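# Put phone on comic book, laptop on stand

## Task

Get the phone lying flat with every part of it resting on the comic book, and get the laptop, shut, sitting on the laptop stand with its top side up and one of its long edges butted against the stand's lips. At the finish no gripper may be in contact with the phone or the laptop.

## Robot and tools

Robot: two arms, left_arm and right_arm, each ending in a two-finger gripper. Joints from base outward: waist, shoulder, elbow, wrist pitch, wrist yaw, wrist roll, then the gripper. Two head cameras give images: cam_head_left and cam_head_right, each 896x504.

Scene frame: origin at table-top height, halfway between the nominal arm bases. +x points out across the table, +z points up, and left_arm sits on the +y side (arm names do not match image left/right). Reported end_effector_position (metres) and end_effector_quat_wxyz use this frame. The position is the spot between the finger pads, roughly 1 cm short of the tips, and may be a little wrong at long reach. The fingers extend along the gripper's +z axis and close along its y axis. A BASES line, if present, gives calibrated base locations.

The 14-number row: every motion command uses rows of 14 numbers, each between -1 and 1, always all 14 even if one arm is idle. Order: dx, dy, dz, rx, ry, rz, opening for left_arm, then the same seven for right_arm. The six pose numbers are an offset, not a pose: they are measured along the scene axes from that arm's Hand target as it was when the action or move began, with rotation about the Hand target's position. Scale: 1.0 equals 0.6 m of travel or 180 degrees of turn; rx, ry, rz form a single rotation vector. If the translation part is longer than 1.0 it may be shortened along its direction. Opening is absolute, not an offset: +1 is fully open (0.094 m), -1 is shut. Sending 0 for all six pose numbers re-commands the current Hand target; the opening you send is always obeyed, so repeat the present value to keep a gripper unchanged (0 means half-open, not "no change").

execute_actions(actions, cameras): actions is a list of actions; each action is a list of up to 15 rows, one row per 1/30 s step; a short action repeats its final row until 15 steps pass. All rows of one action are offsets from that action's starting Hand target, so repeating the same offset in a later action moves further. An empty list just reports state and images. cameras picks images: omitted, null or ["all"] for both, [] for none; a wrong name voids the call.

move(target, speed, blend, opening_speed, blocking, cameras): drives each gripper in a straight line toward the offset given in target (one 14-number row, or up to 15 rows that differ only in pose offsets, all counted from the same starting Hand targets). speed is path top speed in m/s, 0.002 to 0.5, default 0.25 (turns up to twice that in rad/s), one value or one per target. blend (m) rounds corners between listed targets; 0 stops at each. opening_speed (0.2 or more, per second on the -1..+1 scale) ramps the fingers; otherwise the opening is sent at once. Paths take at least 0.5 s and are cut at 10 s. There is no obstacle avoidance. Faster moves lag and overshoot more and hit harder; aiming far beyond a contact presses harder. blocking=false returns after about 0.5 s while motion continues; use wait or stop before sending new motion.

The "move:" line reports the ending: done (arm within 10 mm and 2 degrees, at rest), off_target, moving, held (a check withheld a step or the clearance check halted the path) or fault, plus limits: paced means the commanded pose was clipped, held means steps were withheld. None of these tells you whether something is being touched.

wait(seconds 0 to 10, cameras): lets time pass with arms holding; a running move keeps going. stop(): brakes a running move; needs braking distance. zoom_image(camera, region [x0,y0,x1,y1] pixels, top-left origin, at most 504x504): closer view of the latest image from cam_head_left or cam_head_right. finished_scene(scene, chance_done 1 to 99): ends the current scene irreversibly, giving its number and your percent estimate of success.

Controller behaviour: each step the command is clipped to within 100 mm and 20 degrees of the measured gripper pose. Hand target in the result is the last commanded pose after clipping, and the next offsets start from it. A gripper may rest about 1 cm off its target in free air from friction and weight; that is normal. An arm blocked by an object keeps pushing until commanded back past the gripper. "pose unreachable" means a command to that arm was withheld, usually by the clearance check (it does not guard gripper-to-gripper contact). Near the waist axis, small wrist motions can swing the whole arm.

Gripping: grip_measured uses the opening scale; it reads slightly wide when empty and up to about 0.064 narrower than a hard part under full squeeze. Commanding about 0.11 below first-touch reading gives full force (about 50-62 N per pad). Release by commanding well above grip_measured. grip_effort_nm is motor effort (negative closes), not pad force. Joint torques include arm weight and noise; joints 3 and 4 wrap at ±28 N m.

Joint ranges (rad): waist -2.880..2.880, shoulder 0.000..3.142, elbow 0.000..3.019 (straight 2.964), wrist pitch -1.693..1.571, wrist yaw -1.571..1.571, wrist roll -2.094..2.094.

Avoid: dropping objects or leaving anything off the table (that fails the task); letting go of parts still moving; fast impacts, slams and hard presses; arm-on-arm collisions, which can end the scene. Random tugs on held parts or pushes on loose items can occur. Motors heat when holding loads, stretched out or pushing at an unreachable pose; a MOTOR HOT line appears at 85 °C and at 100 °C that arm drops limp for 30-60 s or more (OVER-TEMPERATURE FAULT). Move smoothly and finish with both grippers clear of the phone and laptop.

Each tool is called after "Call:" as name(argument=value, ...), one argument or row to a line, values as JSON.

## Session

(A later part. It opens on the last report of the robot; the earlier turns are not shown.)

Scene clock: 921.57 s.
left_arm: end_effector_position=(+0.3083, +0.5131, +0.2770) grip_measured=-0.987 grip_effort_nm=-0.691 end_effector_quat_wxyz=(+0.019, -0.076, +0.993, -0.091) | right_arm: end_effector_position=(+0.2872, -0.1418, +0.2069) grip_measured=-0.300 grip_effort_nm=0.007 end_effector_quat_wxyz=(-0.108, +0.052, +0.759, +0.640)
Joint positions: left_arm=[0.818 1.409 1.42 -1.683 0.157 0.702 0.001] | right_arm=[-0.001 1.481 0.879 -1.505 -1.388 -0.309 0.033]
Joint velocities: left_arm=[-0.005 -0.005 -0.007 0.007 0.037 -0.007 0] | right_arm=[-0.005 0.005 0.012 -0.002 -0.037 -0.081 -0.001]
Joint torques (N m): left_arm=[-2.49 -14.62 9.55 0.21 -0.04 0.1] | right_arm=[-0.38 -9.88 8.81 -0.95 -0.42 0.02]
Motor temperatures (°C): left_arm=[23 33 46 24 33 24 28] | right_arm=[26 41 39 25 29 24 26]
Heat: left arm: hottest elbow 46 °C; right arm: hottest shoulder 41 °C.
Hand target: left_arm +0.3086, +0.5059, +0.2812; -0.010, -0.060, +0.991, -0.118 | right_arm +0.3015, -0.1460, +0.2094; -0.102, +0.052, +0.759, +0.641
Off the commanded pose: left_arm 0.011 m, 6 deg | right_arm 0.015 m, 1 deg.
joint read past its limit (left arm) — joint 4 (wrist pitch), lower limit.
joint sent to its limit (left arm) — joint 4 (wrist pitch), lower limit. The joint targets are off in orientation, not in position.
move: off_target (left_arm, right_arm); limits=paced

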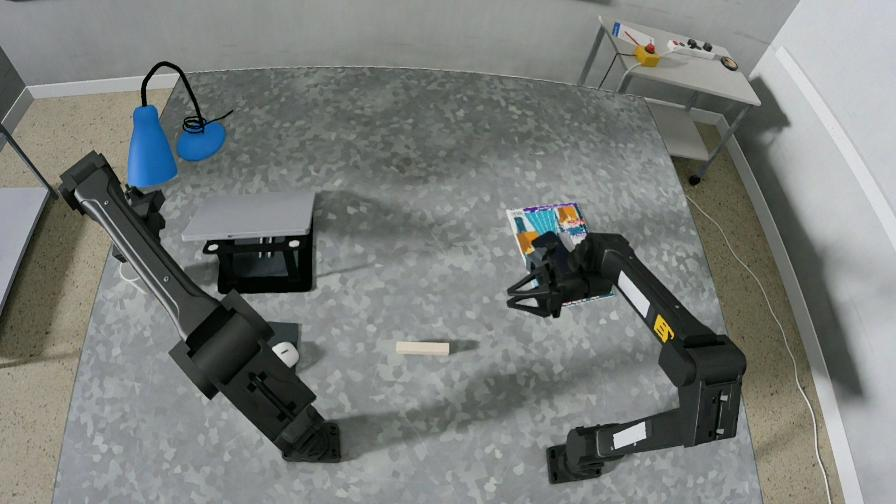

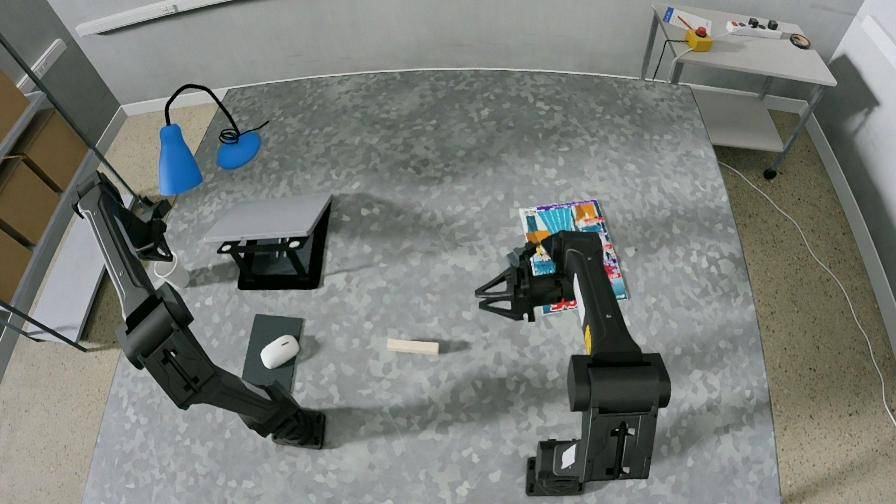

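Call:
execute_actions(
  actions=[],
)

Call:
zoom_image(
  camera="cam_head_left",
  region=[160, 160, 360, 280],
)

Call:
zoom_image(
  camera="cam_head_right",
  region=[120, 160, 340, 280],
)

Scene clock: 935.97 s.
left_arm: end_effector_position=(+0.3083, +0.5131, +0.2770) grip_measured=-0.987 grip_effort_nm=-0.691 end_effector_quat_wxyz=(+0.019, -0.076, +0.993, -0.091) | right_arm: end_effector_position=(+0.2873, -0.1419, +0.2070) grip_measured=-0.300 grip_effort_nm=0.007 end_effector_quat_wxyz=(-0.108, +0.052, +0.759, +0.640)
Joint positions: left_arm=[0.818 1.409 1.42 -1.683 0.157 0.702 0.001] | right_arm=[-0.002 1.481 0.879 -1.506 -1.388 -0.31 0.033]
Joint velocities: left_arm=[-0.005 0.005 -0.002 0.002 0.037 0.081 -0.001] | right_arm=[-0.005 -0.024 -0.007 -0.002 -0.007 0.037 0]
Joint torques (N m): left_arm=[-2.26 -14.27 9.31 0.36 0.03 0.13] | right_arm=[-0.26 -9.93 8.8 -0.91 -0.42 0.02]
Motor temperatures (°C): left_arm=[23 32 43 24 32 24 28] | right_arm=[26 40 41 25 29 24 26]
Heat: left arm: hottest elbow 43 °C; right arm: hottest elbow 41 °C.
Hand target: left_arm +0.3086, +0.5059, +0.2812; -0.010, -0.060, +0.991, -0.118 | right_arm +0.3015, -0.1461, +0.2094; -0.102, +0.053, +0.759, +0.641
Tool commands: left_gripper/opening=-1.0 right_gripper/opening=-0.3
Off the commanded pose: left_arm 0.011 m, 6 deg | right_arm 0.015 m, 1 deg.
joint read past its limit (left arm) — joint 4 (wrist pitch), lower limit.

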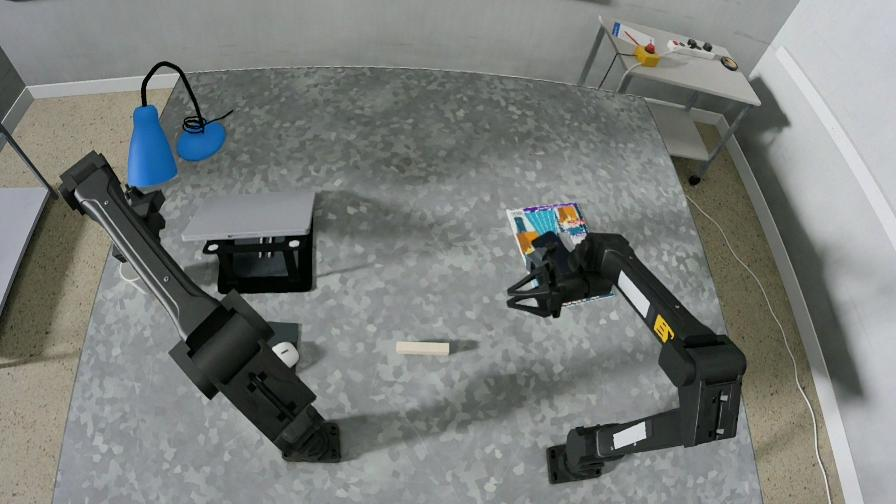

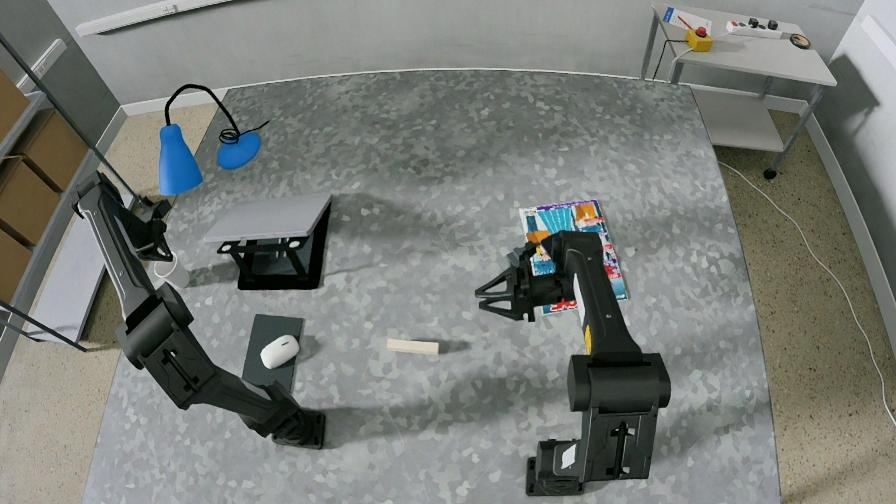

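Scaled by 2.520.

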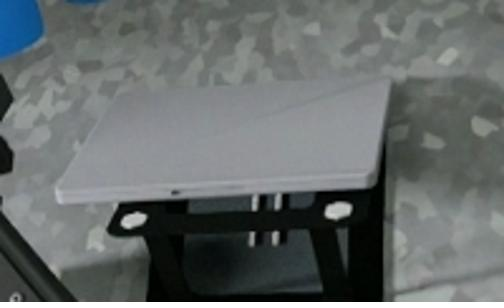

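Scaled by 2.291.

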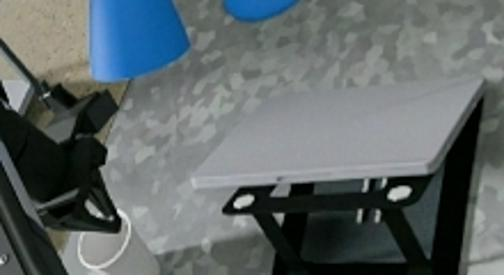

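Call:
move(
  target=[0.036,-0.21,-0.03,0.0863,-0.2545,-0.0065,-1,0,0,0,0,0,0,-0.3],
  speed=0.12,
)

Call:
zoom_image(
  camera="cam_head_left",
  region=[160, 160, 360, 280],
)

Scene clock: 950.07 s.
left_arm: end_effector_position=(+0.3268, +0.3837, +0.2644) grip_measured=-0.987 grip_effort_nm=-0.691 end_effector_quat_wxyz=(+0.377, -0.009, +0.926, -0.006) | right_arm: end_effector_position=(+0.2870, -0.1421, +0.2068) grip_measured=-0.300 grip_effort_nm=0.007 end_effector_quat_wxyz=(-0.108, +0.052, +0.759, +0.640)
Joint positions: left_arm=[0.656 0.773 0.781 -0.935 0.461 0.509 0.001] | right_arm=[-0.002 1.482 0.879 -1.51 -1.387 -0.315 0.033]
Joint velocities: left_arm=[-0.024 -0.005 -0.002 -0.012 0.051 -0.037 -0.001] | right_arm=[-0.005 -0.015 0.002 -0.002 -0.037 -0.022 0]
Joint torques (N m): left_arm=[-2.2 -4.84 10.65 1.91 0.28 -0.1] | right_arm=[-0.38 -10.05 8.85 -0.9 -0.42 0.02]
Motor temperatures (°C): left_arm=[23 31 42 24 32 24 28] | right_arm=[26 39 41 25 29 24 26]
Heat: left arm: hottest elbow 42 °C; right arm: hottest elbow 41 °C.
Hand target: left_arm +0.3291, +0.3793, +0.2651; +0.384, -0.004, +0.923, -0.004 | right_arm +0.3015, -0.1461, +0.2094; -0.102, +0.053, +0.759, +0.641
Off the commanded pose: left_arm 0.005 m, 1 deg | right_arm 0.015 m, 1 deg.
move: off_target (right_arm)

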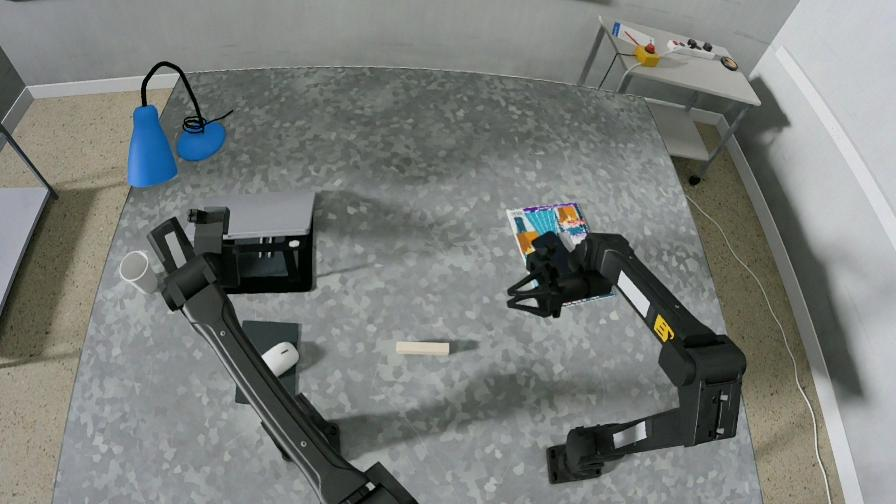

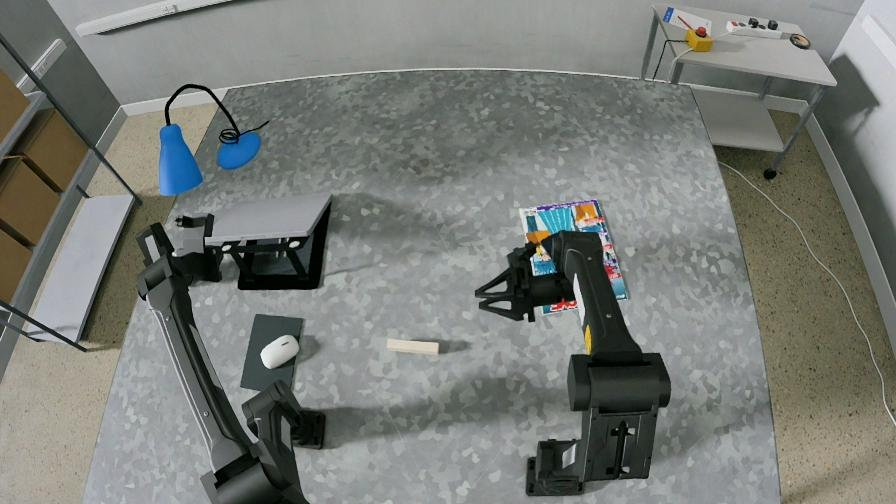

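Scaled by 2.520.

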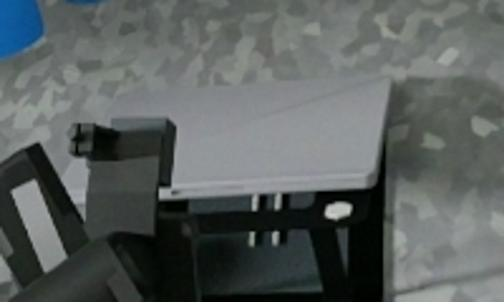

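Call:
move(
  target=[0.0,-0.04,-0.19,0,0,0,-1,0,0,0,0,0,0,-0.3],
  speed=0.12,
)

Call:
zoom_image(
  camera="cam_head_left",
  region=[160, 160, 360, 280],
)

Call:
zoom_image(
  camera="cam_head_right",
  region=[140, 160, 340, 280],
)

Scene clock: 954.80 s.
left_arm: end_effector_position=(+0.3257, +0.3582, +0.1544) grip_measured=-0.987 grip_effort_nm=-0.691 end_effector_quat_wxyz=(+0.382, -0.007, +0.924, -0.003) | right_arm: end_effector_position=(+0.2870, -0.1421, +0.2068) grip_measured=-0.300 grip_effort_nm=0.007 end_effector_quat_wxyz=(-0.108, +0.052, +0.759, +0.640)
Joint positions: left_arm=[0.567 0.757 0.473 -0.597 0.408 0.432 0.001] | right_arm=[-0.002 1.482 0.879 -1.51 -1.387 -0.316 0.033]
Joint velocities: left_arm=[0.005 -0.005 0.007 0.002 -0.007 -0.051 0] | right_arm=[-0.005 0.005 -0.012 0.002 -0.125 0.022 0]
Joint torques (N m): left_arm=[-2.02 -3.19 10.28 2.17 0.06 -0.06] | right_arm=[-0.32 -9.93 8.87 -0.9 -0.42 0.02]
Motor temperatures (°C): left_arm=[23 30 41 24 32 24 28] | right_arm=[26 39 42 25 29 24 26]
Heat: left arm: hottest elbow 41 °C; right arm: hottest elbow 42 °C.
Hand target: left_arm +0.3282, +0.3549, +0.1513; +0.385, -0.004, +0.923, -0.004 | right_arm +0.3015, -0.1460, +0.2094; -0.102, +0.052, +0.759, +0.641
Off the commanded pose: left_arm 0.006 m, 0 deg | right_arm 0.015 m, 1 deg.
move: off_target (right_arm)

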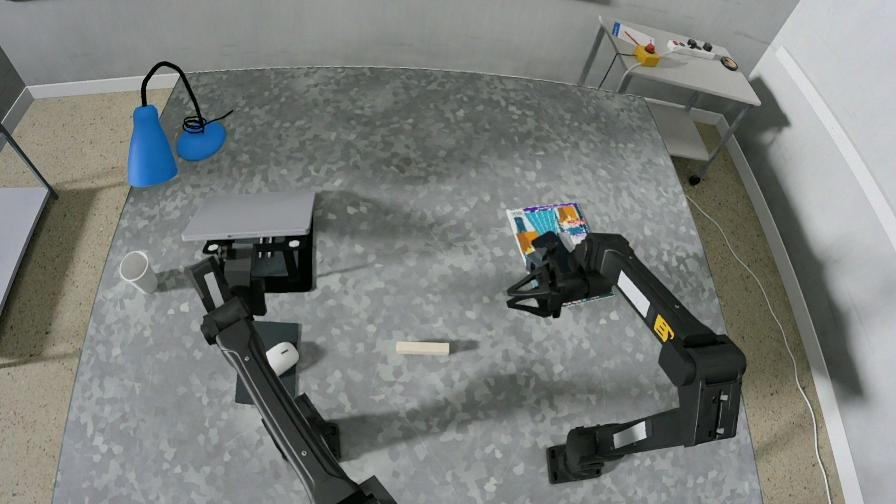

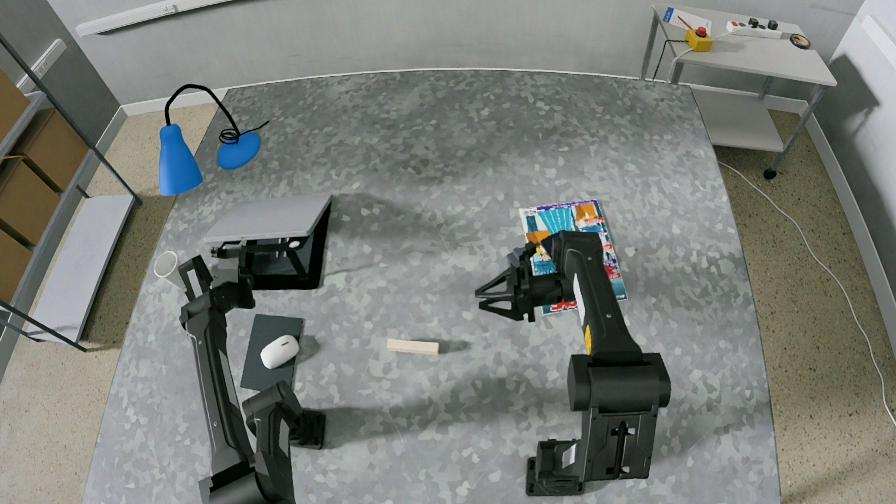

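Scaled by 2.520.

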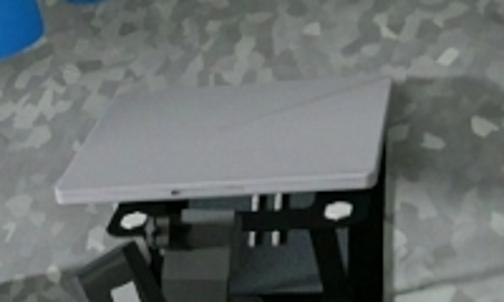

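Scaled by 2.520.

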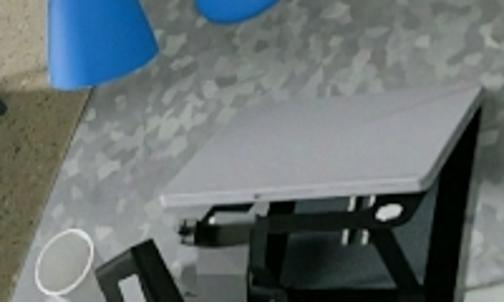

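Call:
move(
  target=[0.075,0.0,-0.022,0,0,0,-1,0,0,0,0,0,0,-0.3],
  speed=0.06,
)

Call:
zoom_image(
  camera="cam_head_left",
  region=[160, 160, 360, 280],
)

Call:
zoom_image(
  camera="cam_head_right",
  region=[140, 160, 340, 280],
)

Scene clock: 964.90 s.
left_arm: end_effector_position=(+0.3610, +0.3531, +0.1280) grip_measured=-0.987 grip_effort_nm=-0.686 end_effector_quat_wxyz=(+0.373, -0.009, +0.928, -0.008) | right_arm: end_effector_position=(+0.2870, -0.1421, +0.2068) grip_measured=-0.300 grip_effort_nm=0.012 end_effector_quat_wxyz=(-0.108, +0.052, +0.759, +0.640)
Joint positions: left_arm=[0.464 0.915 0.473 -0.432 0.342 0.348 0.001] | right_arm=[-0.002 1.482 0.879 -1.51 -1.387 -0.316 0.033]
Joint velocities: left_arm=[-0.015 0.005 -0.002 0.007 -0.007 -0.066 -0.001] | right_arm=[-0.005 -0.005 0.002 -0.012 0.022 -0.022 0.001]
Joint torques (N m): left_arm=[-2.55 -3.55 12.78 2.1 0.02 -0.07] | right_arm=[-0.26 -9.93 8.84 -0.9 -0.42 0.02]
Motor temperatures (°C): left_arm=[23 30 40 24 32 24 28] | right_arm=[26 38 42 25 28 24 26]
Heat: left arm: hottest elbow 40 °C; right arm: hottest elbow 42 °C.
Hand target: left_arm +0.3730, +0.3540, +0.1383; +0.385, -0.004, +0.923, -0.004 | right_arm +0.3015, -0.1460, +0.2094; -0.102, +0.052, +0.759, +0.641
Off the commanded pose: left_arm 0.016 m, 2 deg | right_arm 0.015 m, 1 deg.
move: off_target (left_arm, right_arm)

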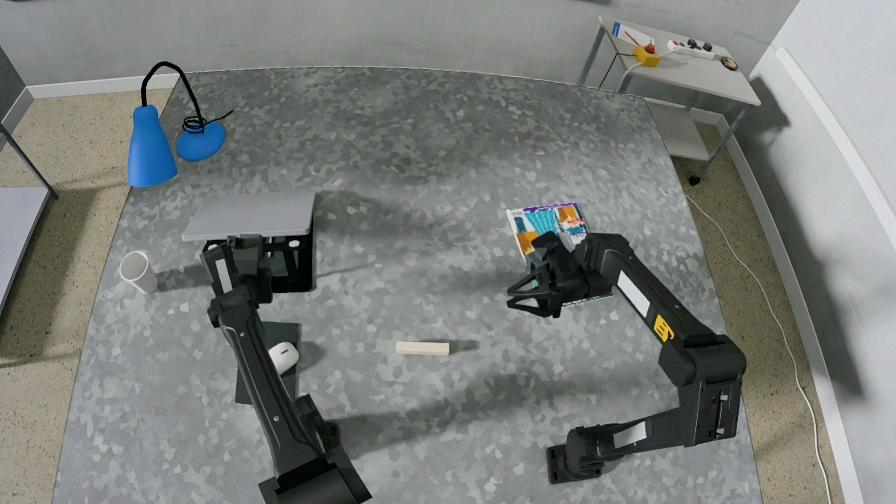

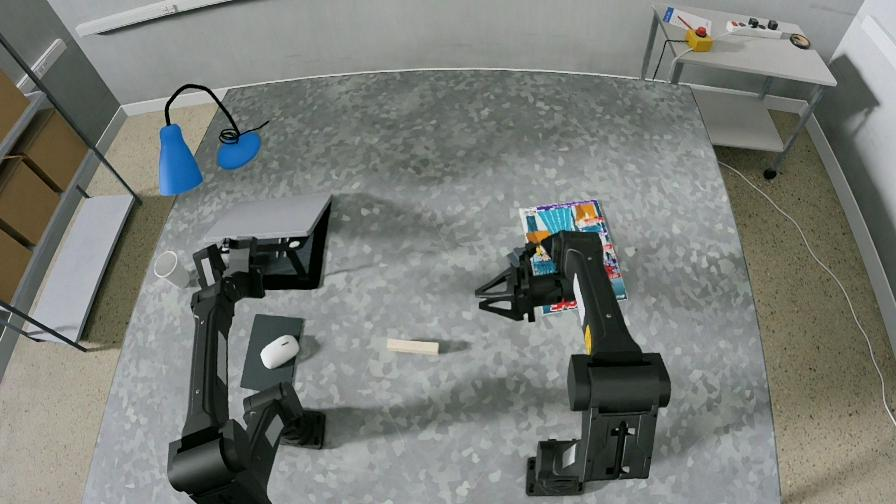

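Scaled by 2.520.

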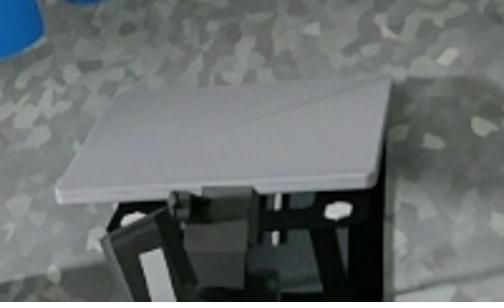

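Scaled by 2.520.

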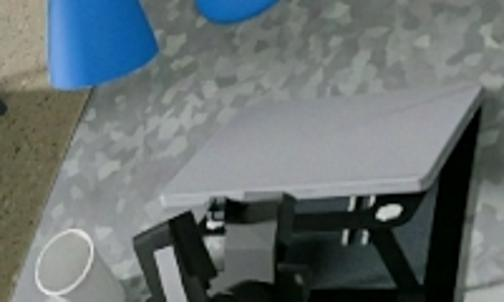

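Call:
move(
  target=[0.033,0.0,0.015,0,0,0,-1,0,0,0,0,0,0,-0.3],
  speed=0.05,
)

Call:
zoom_image(
  camera="cam_head_left",
  region=[160, 160, 360, 280],
)

Call:
zoom_image(
  camera="cam_head_right",
  region=[140, 160, 340, 280],
)

Scene clock: 969.73 s.
left_arm: end_effector_position=(+0.3634, +0.3452, +0.1151) grip_measured=-0.987 grip_effort_nm=-0.691 end_effector_quat_wxyz=(+0.353, -0.013, +0.935, -0.017) | right_arm: end_effector_position=(+0.2870, -0.1421, +0.2068) grip_measured=-0.300 grip_effort_nm=0.007 end_effector_quat_wxyz=(-0.108, +0.052, +0.759, +0.640)
Joint positions: left_arm=[0.43 0.952 0.473 -0.431 0.319 0.32 0.001] | right_arm=[-0.002 1.482 0.879 -1.51 -1.387 -0.316 0.033]
Joint velocities: left_arm=[-0.024 -0.024 -0.012 -0.007 0.022 -0.066 -0.001] | right_arm=[0.005 -0.005 -0.012 -0.012 -0.022 0.007 0]
Joint torques (N m): left_arm=[-3.55 -5.13 16.76 2.04 0.02 -0.12] | right_arm=[-0.32 -9.93 8.85 -0.88 -0.42 0.02]
Motor temperatures (°C): left_arm=[23 29 40 24 32 24 28] | right_arm=[26 38 42 25 28 24 26]
Heat: left arm: hottest elbow 40 °C; right arm: hottest elbow 42 °C.
Hand target: left_arm +0.3929, +0.3538, +0.1473; +0.385, -0.004, +0.923, -0.004 | right_arm +0.3015, -0.1460, +0.2094; -0.102, +0.052, +0.759, +0.641
Off the commanded pose: left_arm 0.044 m, 4 deg | right_arm 0.015 m, 1 deg.
move: off_target (left_arm, right_arm)

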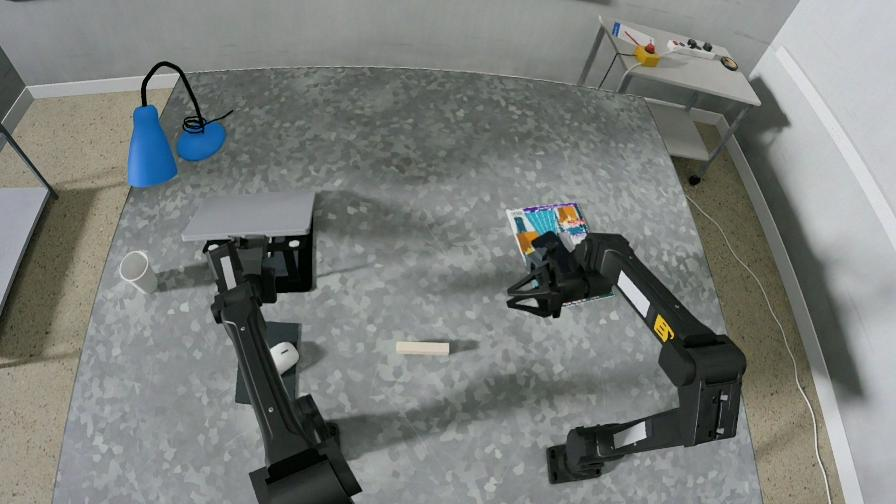

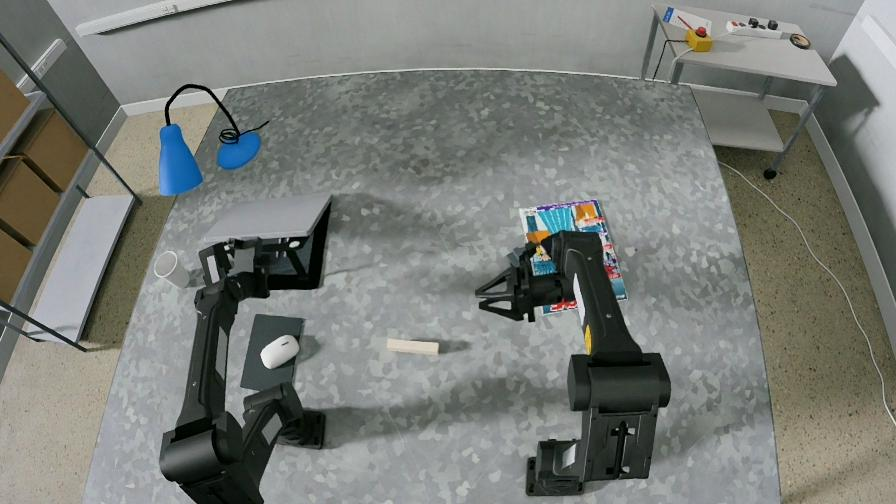

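Scaled by 2.520.

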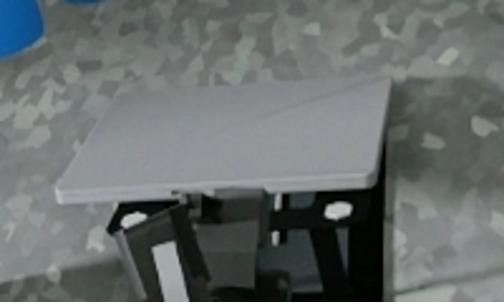

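Scaled by 2.520.

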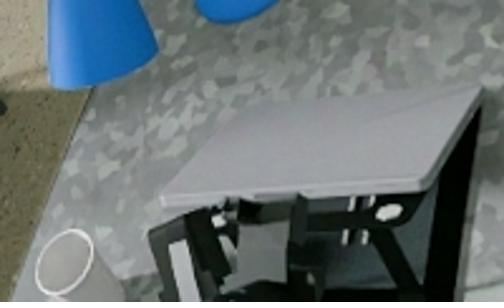

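Call:
move(
  target=[-0.10,0.0,-0.02,0,0,0,-1,0,0,0,0,0,0,-0.3],
  speed=0.06,
)

Call:
zoom_image(
  camera="cam_head_left",
  region=[180, 180, 330, 300],
)

Call:
zoom_image(
  camera="cam_head_right",
  region=[180, 180, 350, 300],
)

Scene clock: 975.37 s.
left_arm: end_effector_position=(+0.3386, +0.3532, +0.1373) grip_measured=-0.987 grip_effort_nm=-0.686 end_effector_quat_wxyz=(+0.386, -0.001, +0.922, -0.006) | right_arm: end_effector_position=(+0.2870, -0.1421, +0.2068) grip_measured=-0.300 grip_effort_nm=0.007 end_effector_quat_wxyz=(-0.108, +0.052, +0.759, +0.640)
Joint positions: left_arm=[0.523 0.813 0.443 -0.492 0.392 0.402 0.001] | right_arm=[-0.002 1.482 0.879 -1.51 -1.387 -0.316 0.033]
Joint velocities: left_arm=[0.005 -0.005 -0.002 0.002 -0.066 -0.007 0] | right_arm=[0.005 0.005 0.012 -0.002 -0.11 -0.007 0]
Joint torques (N m): left_arm=[-0.21 -5.77 10.06 1.03 0.34 0.14] | right_arm=[-0.32 -9.93 8.83 -0.92 -0.41 0.02]
Motor temperatures (°C): left_arm=[23 29 40 24 31 24 28] | right_arm=[26 37 42 25 28 24 26]
Heat: left arm: hottest elbow 40 °C; right arm: hottest elbow 42 °C.
Hand target: left_arm +0.3329, +0.3547, +0.1354; +0.385, -0.004, +0.923, -0.004 | right_arm +0.3015, -0.1460, +0.2094; -0.102, +0.052, +0.759, +0.641
Off the commanded pose: left_arm 0.006 m, 0 deg | right_arm 0.015 m, 1 deg.
move: off_target (right_arm)

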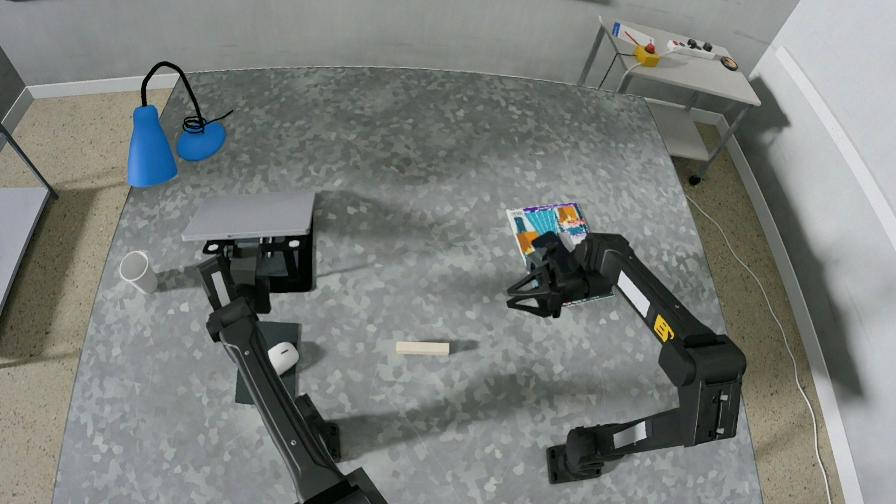

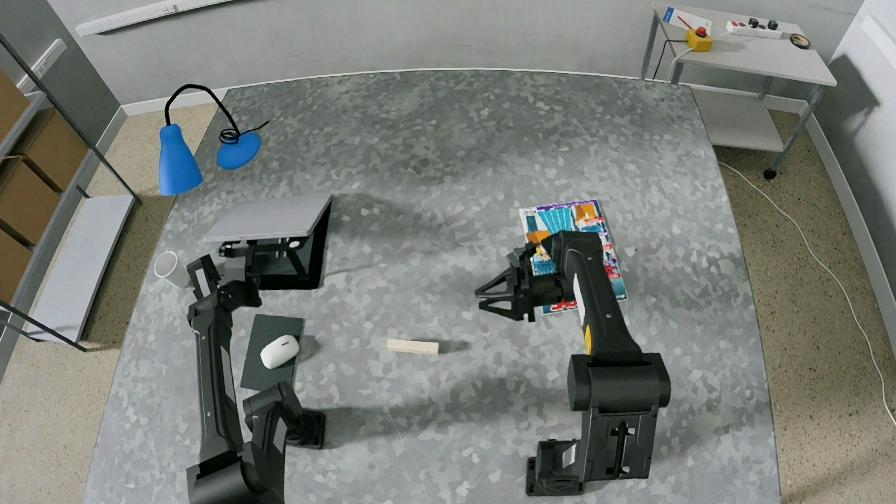

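Scaled by 3.360.

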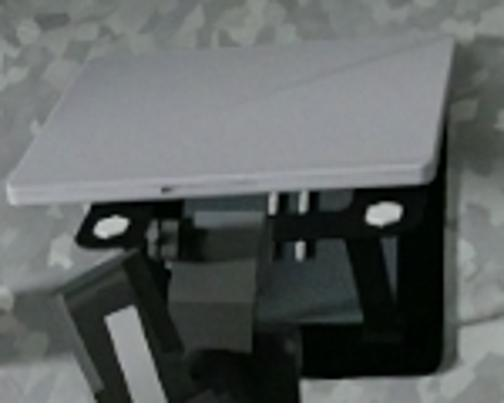

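Scaled by 2.965.

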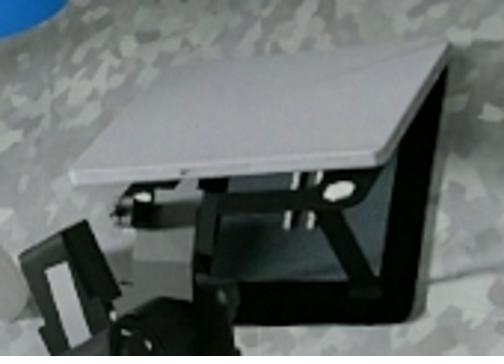

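Call:
zoom_image(
  camera="cam_head_right",
  region=[255, 220, 315, 260],
)

Call:
zoom_image(
  camera="cam_head_left",
  region=[240, 220, 320, 270],
)

Call:
zoom_image(
  camera="cam_head_right",
  region=[300, 180, 350, 220],
)

Call:
zoom_image(
  camera="cam_head_left",
  region=[190, 180, 250, 220],
)

Scaled by 8.400.

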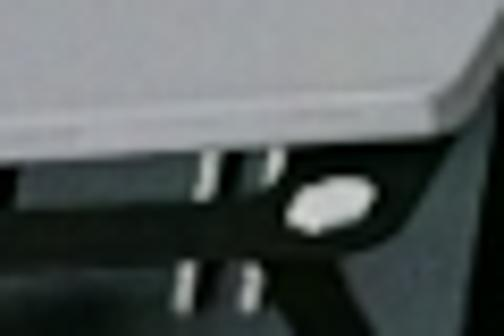

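Scaled by 6.300.

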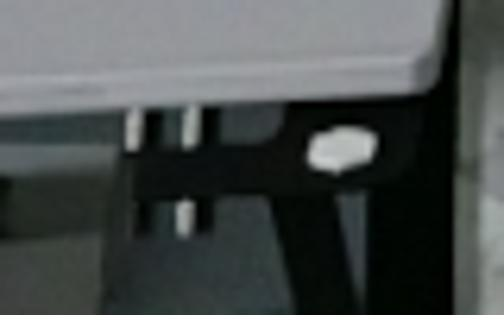

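Scaled by 10.080.

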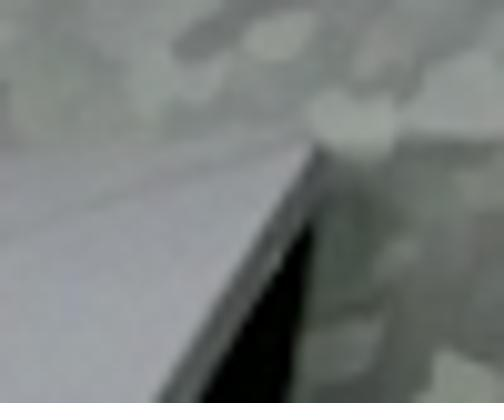

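Scaled by 8.400.

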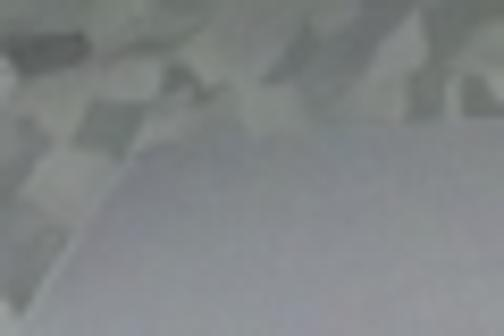

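Call:
move(
  target=[-0.03,0.0,0.1,-0.118,0,0.118,-1,0,0,0,0,0,0,-0.3],
  speed=0.15,
  cameras=["cam_head_left"],
)

Scene clock: 992.47 s.
left_arm: end_effector_position=(+0.3022, +0.3407, +0.1539) grip_measured=-0.987 grip_effort_nm=-0.686 end_effector_quat_wxyz=(+0.338, -0.244, +0.902, -0.115) | right_arm: end_effector_position=(+0.2870, -0.1421, +0.2068) grip_measured=-0.300 grip_effort_nm=0.012 end_effector_quat_wxyz=(-0.108, +0.052, +0.759, +0.640)
Joint positions: left_arm=[0.571 0.685 0.474 -0.745 0.423 -0.066 0.001] | right_arm=[-0.002 1.482 0.879 -1.51 -1.387 -0.316 0.033]
Joint velocities: left_arm=[-0.005 0.005 -0.002 -0.002 0.022 -0.051 0] | right_arm=[-0.015 0.005 0.007 0.007 0.007 0.007 0]
Joint torques (N m): left_arm=[-0.5 -3.78 18.19 0.84 0.21 -0.03] | right_arm=[-0.26 -9.88 8.81 -0.91 -0.42 0.02]
Motor temperatures (°C): left_arm=[23 28 41 24 31 24 28] | right_arm=[26 36 42 25 28 24 26]
Heat: left arm: hottest elbow 41 °C; right arm: hottest elbow 42 °C.
Hand target: left_arm +0.3154, +0.3553, +0.1952; +0.372, -0.244, +0.890, -0.103 | right_arm +0.3015, -0.1460, +0.2094; -0.102, +0.052, +0.759, +0.641
Off the commanded pose: left_arm 0.046 m, 4 deg | right_arm 0.015 m, 1 deg.
move: off_target (left_arm, right_arm)
Images, in order (width x height): cam_head_left 896x504.

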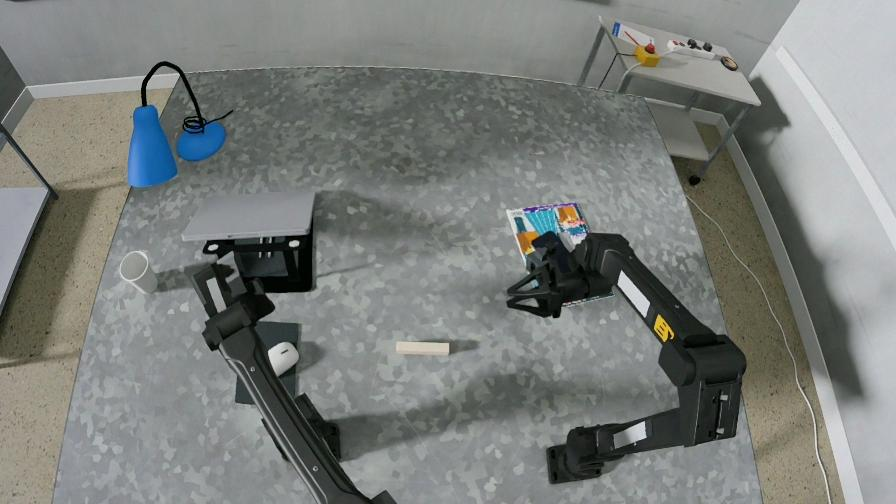

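Call:
move(
  target=[0,0.0,0.05,-0.236,0,0.236,-1,0,0,0,0,0,0,-0.3],
  speed=0.2,
  cameras=["cam_head_left"],
)

Call:
zoom_image(
  camera="cam_head_left",
  region=[160, 180, 340, 330],
)

Scene clock: 998.93 s.
left_arm: end_effector_position=(+0.3037, +0.3435, +0.1826) grip_measured=-0.987 grip_effort_nm=-0.681 end_effector_quat_wxyz=(-0.236, +0.666, -0.656, +0.267) | right_arm: end_effector_position=(+0.2870, -0.1421, +0.2068) grip_measured=-0.300 grip_effort_nm=0.007 end_effector_quat_wxyz=(-0.108, +0.052, +0.759, +0.640)
Joint positions: left_arm=[0.573 0.674 0.547 -0.828 0.419 -1.119 0.001] | right_arm=[-0.002 1.482 0.879 -1.51 -1.387 -0.316 0.033]
Joint velocities: left_arm=[0.005 -0.005 -0.007 -0.007 0.037 -0.037 -0.001] | right_arm=[0.005 -0.005 0.002 -0.012 0.022 0.066 -0.001]
Joint torques (N m): left_arm=[-0.79 -2.96 18.76 1.14 0.04 -0.02] | right_arm=[-0.38 -9.93 8.84 -0.9 -0.42 0.03]
Motor temperatures (°C): left_arm=[23 28 42 24 31 24 28] | right_arm=[26 36 42 25 28 24 26]
Heat: left arm: hottest elbow 42 °C; right arm: hottest elbow 42 °C.
Hand target: left_arm +0.3157, +0.3555, +0.2252; -0.272, +0.657, -0.648, +0.272 | right_arm +0.3015, -0.1460, +0.2094; -0.102, +0.052, +0.759, +0.641
Off the commanded pose: left_arm 0.046 m, 4 deg | right_arm 0.015 m, 1 deg.
move: off_target (left_arm, right_arm)
Images, in order (width x height): cam_head_left 896x504.

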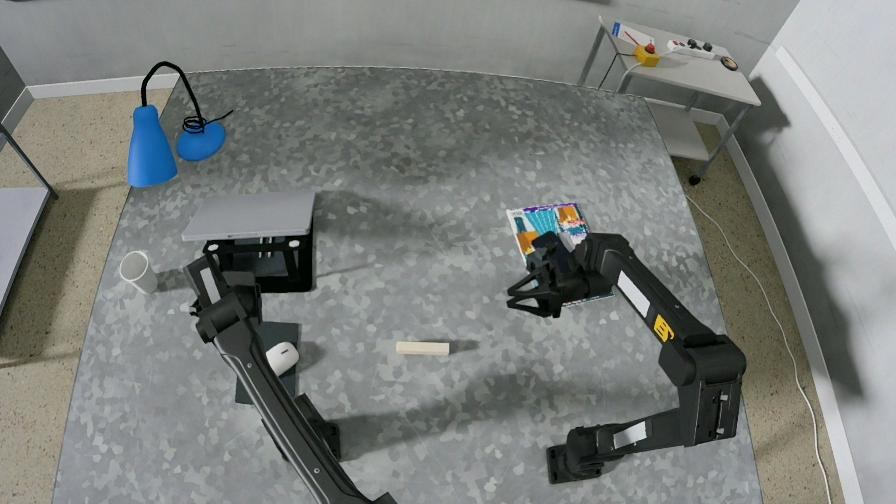

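Scaled by 2.800.

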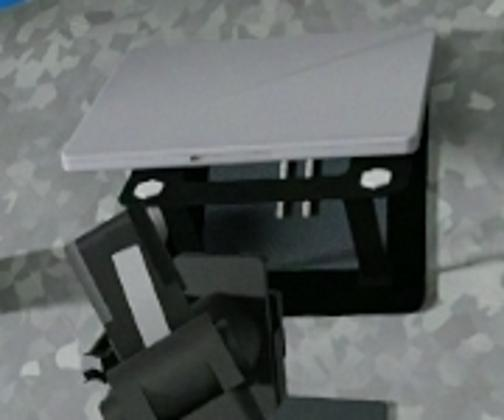

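Call:
zoom_image(
  camera="cam_head_left",
  region=[200, 225, 290, 300],
)

Call:
execute_actions(
  actions=[],
  cameras=["cam_head_right"],
)

Call:
zoom_image(
  camera="cam_head_right",
  region=[170, 210, 290, 310],
)

Scaled by 5.600.

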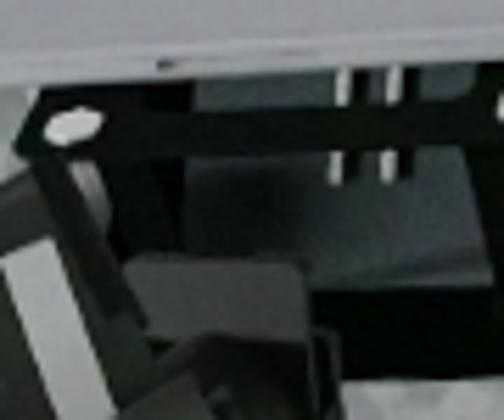

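Scene clock: 1001.43 s.
left_arm: end_effector_position=(+0.3036, +0.3435, +0.1825) grip_measured=-0.987 grip_effort_nm=-0.686 end_effector_quat_wxyz=(-0.235, +0.666, -0.655, +0.267) | right_arm: end_effector_position=(+0.2870, -0.1421, +0.2068) grip_measured=-0.300 grip_effort_nm=0.012 end_effector_quat_wxyz=(-0.108, +0.052, +0.759, +0.640)
Joint positions: left_arm=[0.573 0.674 0.547 -0.828 0.418 -1.12 0.001] | right_arm=[-0.002 1.482 0.879 -1.51 -1.387 -0.316 0.033]
Joint velocities: left_arm=[-0.005 0.005 -0.002 -0.002 0.007 -0.007 0] | right_arm=[-0.015 -0.015 0.017 -0.012 -0.007 0.007 0.001]
Joint torques (N m): left_arm=[-1.55 -3.31 18.58 0.92 0.03 -0.02] | right_arm=[-0.32 -9.88 8.85 -0.91 -0.42 0.02]
Motor temperatures (°C): left_arm=[23 28 42 24 31 24 28] | right_arm=[26 36 43 25 28 24 26]
Heat: left arm: hottest elbow 42 °C; right arm: hottest elbow 43 °C.
Hand target: left_arm +0.3156, +0.3555, +0.2251; -0.272, +0.657, -0.648, +0.272 | right_arm +0.3015, -0.1460, +0.2094; -0.102, +0.052, +0.759, +0.641
Tool commands: left_gripper/opening=-1.0 right_gripper/opening=-0.3
Off the commanded pose: left_arm 0.046 m, 4 deg | right_arm 0.015 m, 1 deg.
Images, in order (width x height): cam_head_right 896x504.

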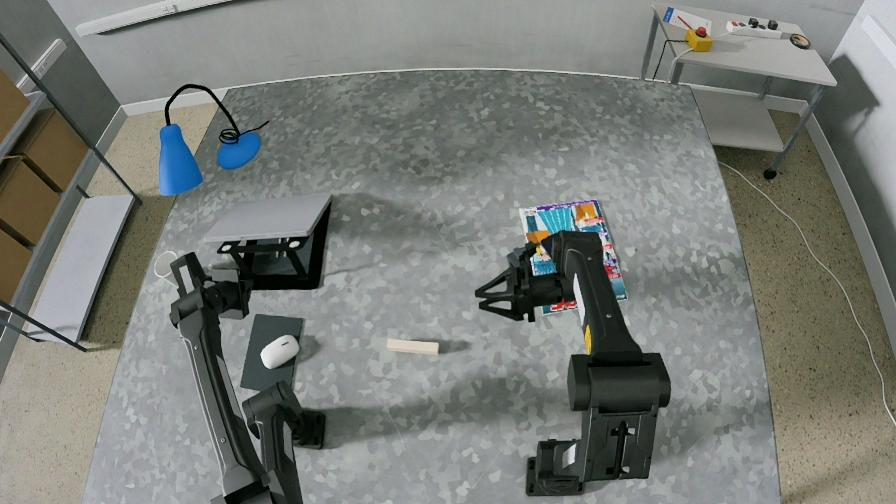

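Scaled by 4.200.

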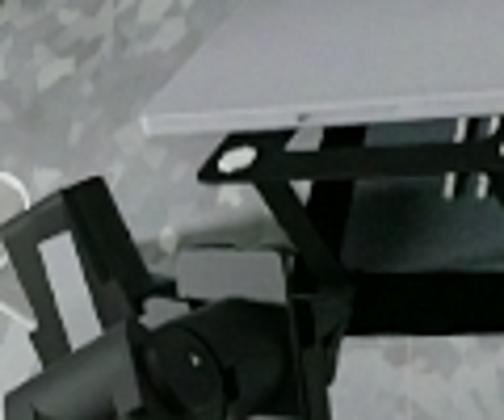

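Call:
move(
  target=[0,0.0,0.0,0,-0.194,0,-1,0,0,0,0,0,0,-0.3],
  speed=0.2,
  cameras=["cam_head_left","cam_head_right"],
)

Call:
zoom_image(
  camera="cam_head_left",
  region=[180, 200, 320, 310],
)

Call:
zoom_image(
  camera="cam_head_right",
  region=[170, 200, 310, 310],
)

Scene clock: 1008.27 s.
left_arm: end_effector_position=(+0.3170, +0.3517, +0.2265) grip_measured=-0.987 grip_effort_nm=-0.681 end_effector_quat_wxyz=(-0.445, +0.545, -0.541, +0.460) | right_arm: end_effector_position=(+0.2870, -0.1421, +0.2068) grip_measured=-0.300 grip_effort_nm=0.007 end_effector_quat_wxyz=(-0.108, +0.052, +0.759, +0.640)
Joint positions: left_arm=[0.743 0.48 0.243 -0.016 0.769 -1.413 0.001] | right_arm=[-0.002 1.482 0.879 -1.51 -1.387 -0.316 0.033]
Joint velocities: left_arm=[-0.005 -0.015 0.002 -0.022 0.007 -0.022 0] | right_arm=[0.005 -0.015 -0.002 -0.012 0.037 -0.051 0]
Joint torques (N m): left_arm=[0.03 -0.85 10.95 2.43 0.18 -0.03] | right_arm=[-0.26 -9.99 8.84 -0.91 -0.42 0.03]
Motor temperatures (°C): left_arm=[23 28 42 24 31 24 28] | right_arm=[26 36 43 25 28 24 26]
Heat: left arm: hottest elbow 42 °C; right arm: hottest elbow 43 °C.
Hand target: left_arm +0.3150, +0.3548, +0.2257; -0.451, +0.545, -0.536, +0.460 | right_arm +0.3015, -0.1460, +0.2094; -0.102, +0.052, +0.759, +0.641
Off the commanded pose: left_arm 0.004 m, 1 deg | right_arm 0.015 m, 1 deg.
move: off_target (right_arm)

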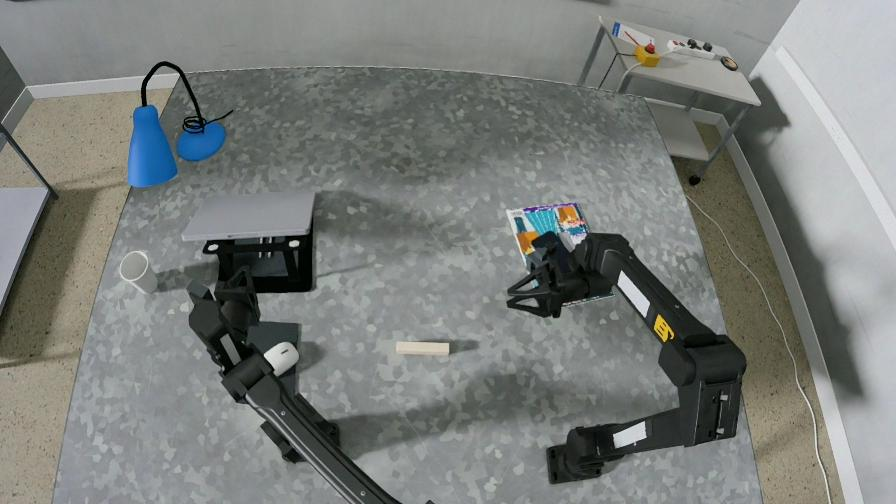

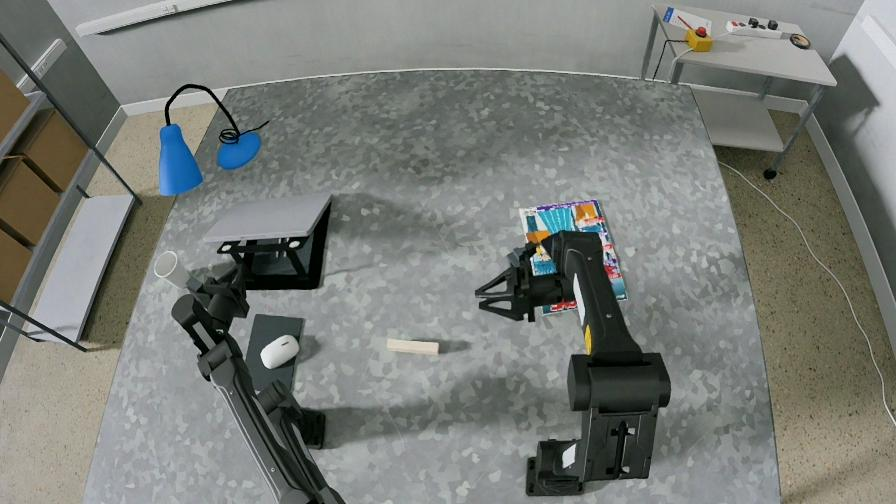

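Scaled by 3.600.

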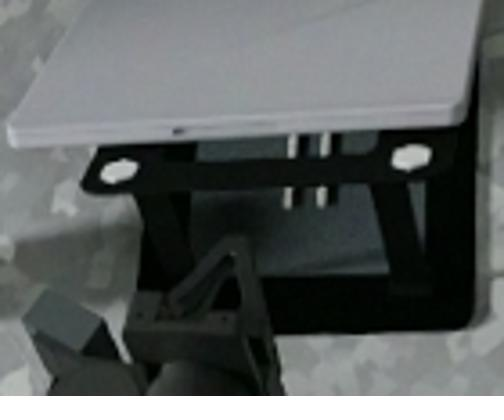

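Scaled by 3.600.

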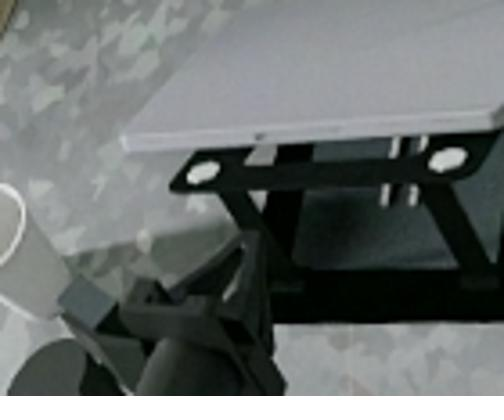

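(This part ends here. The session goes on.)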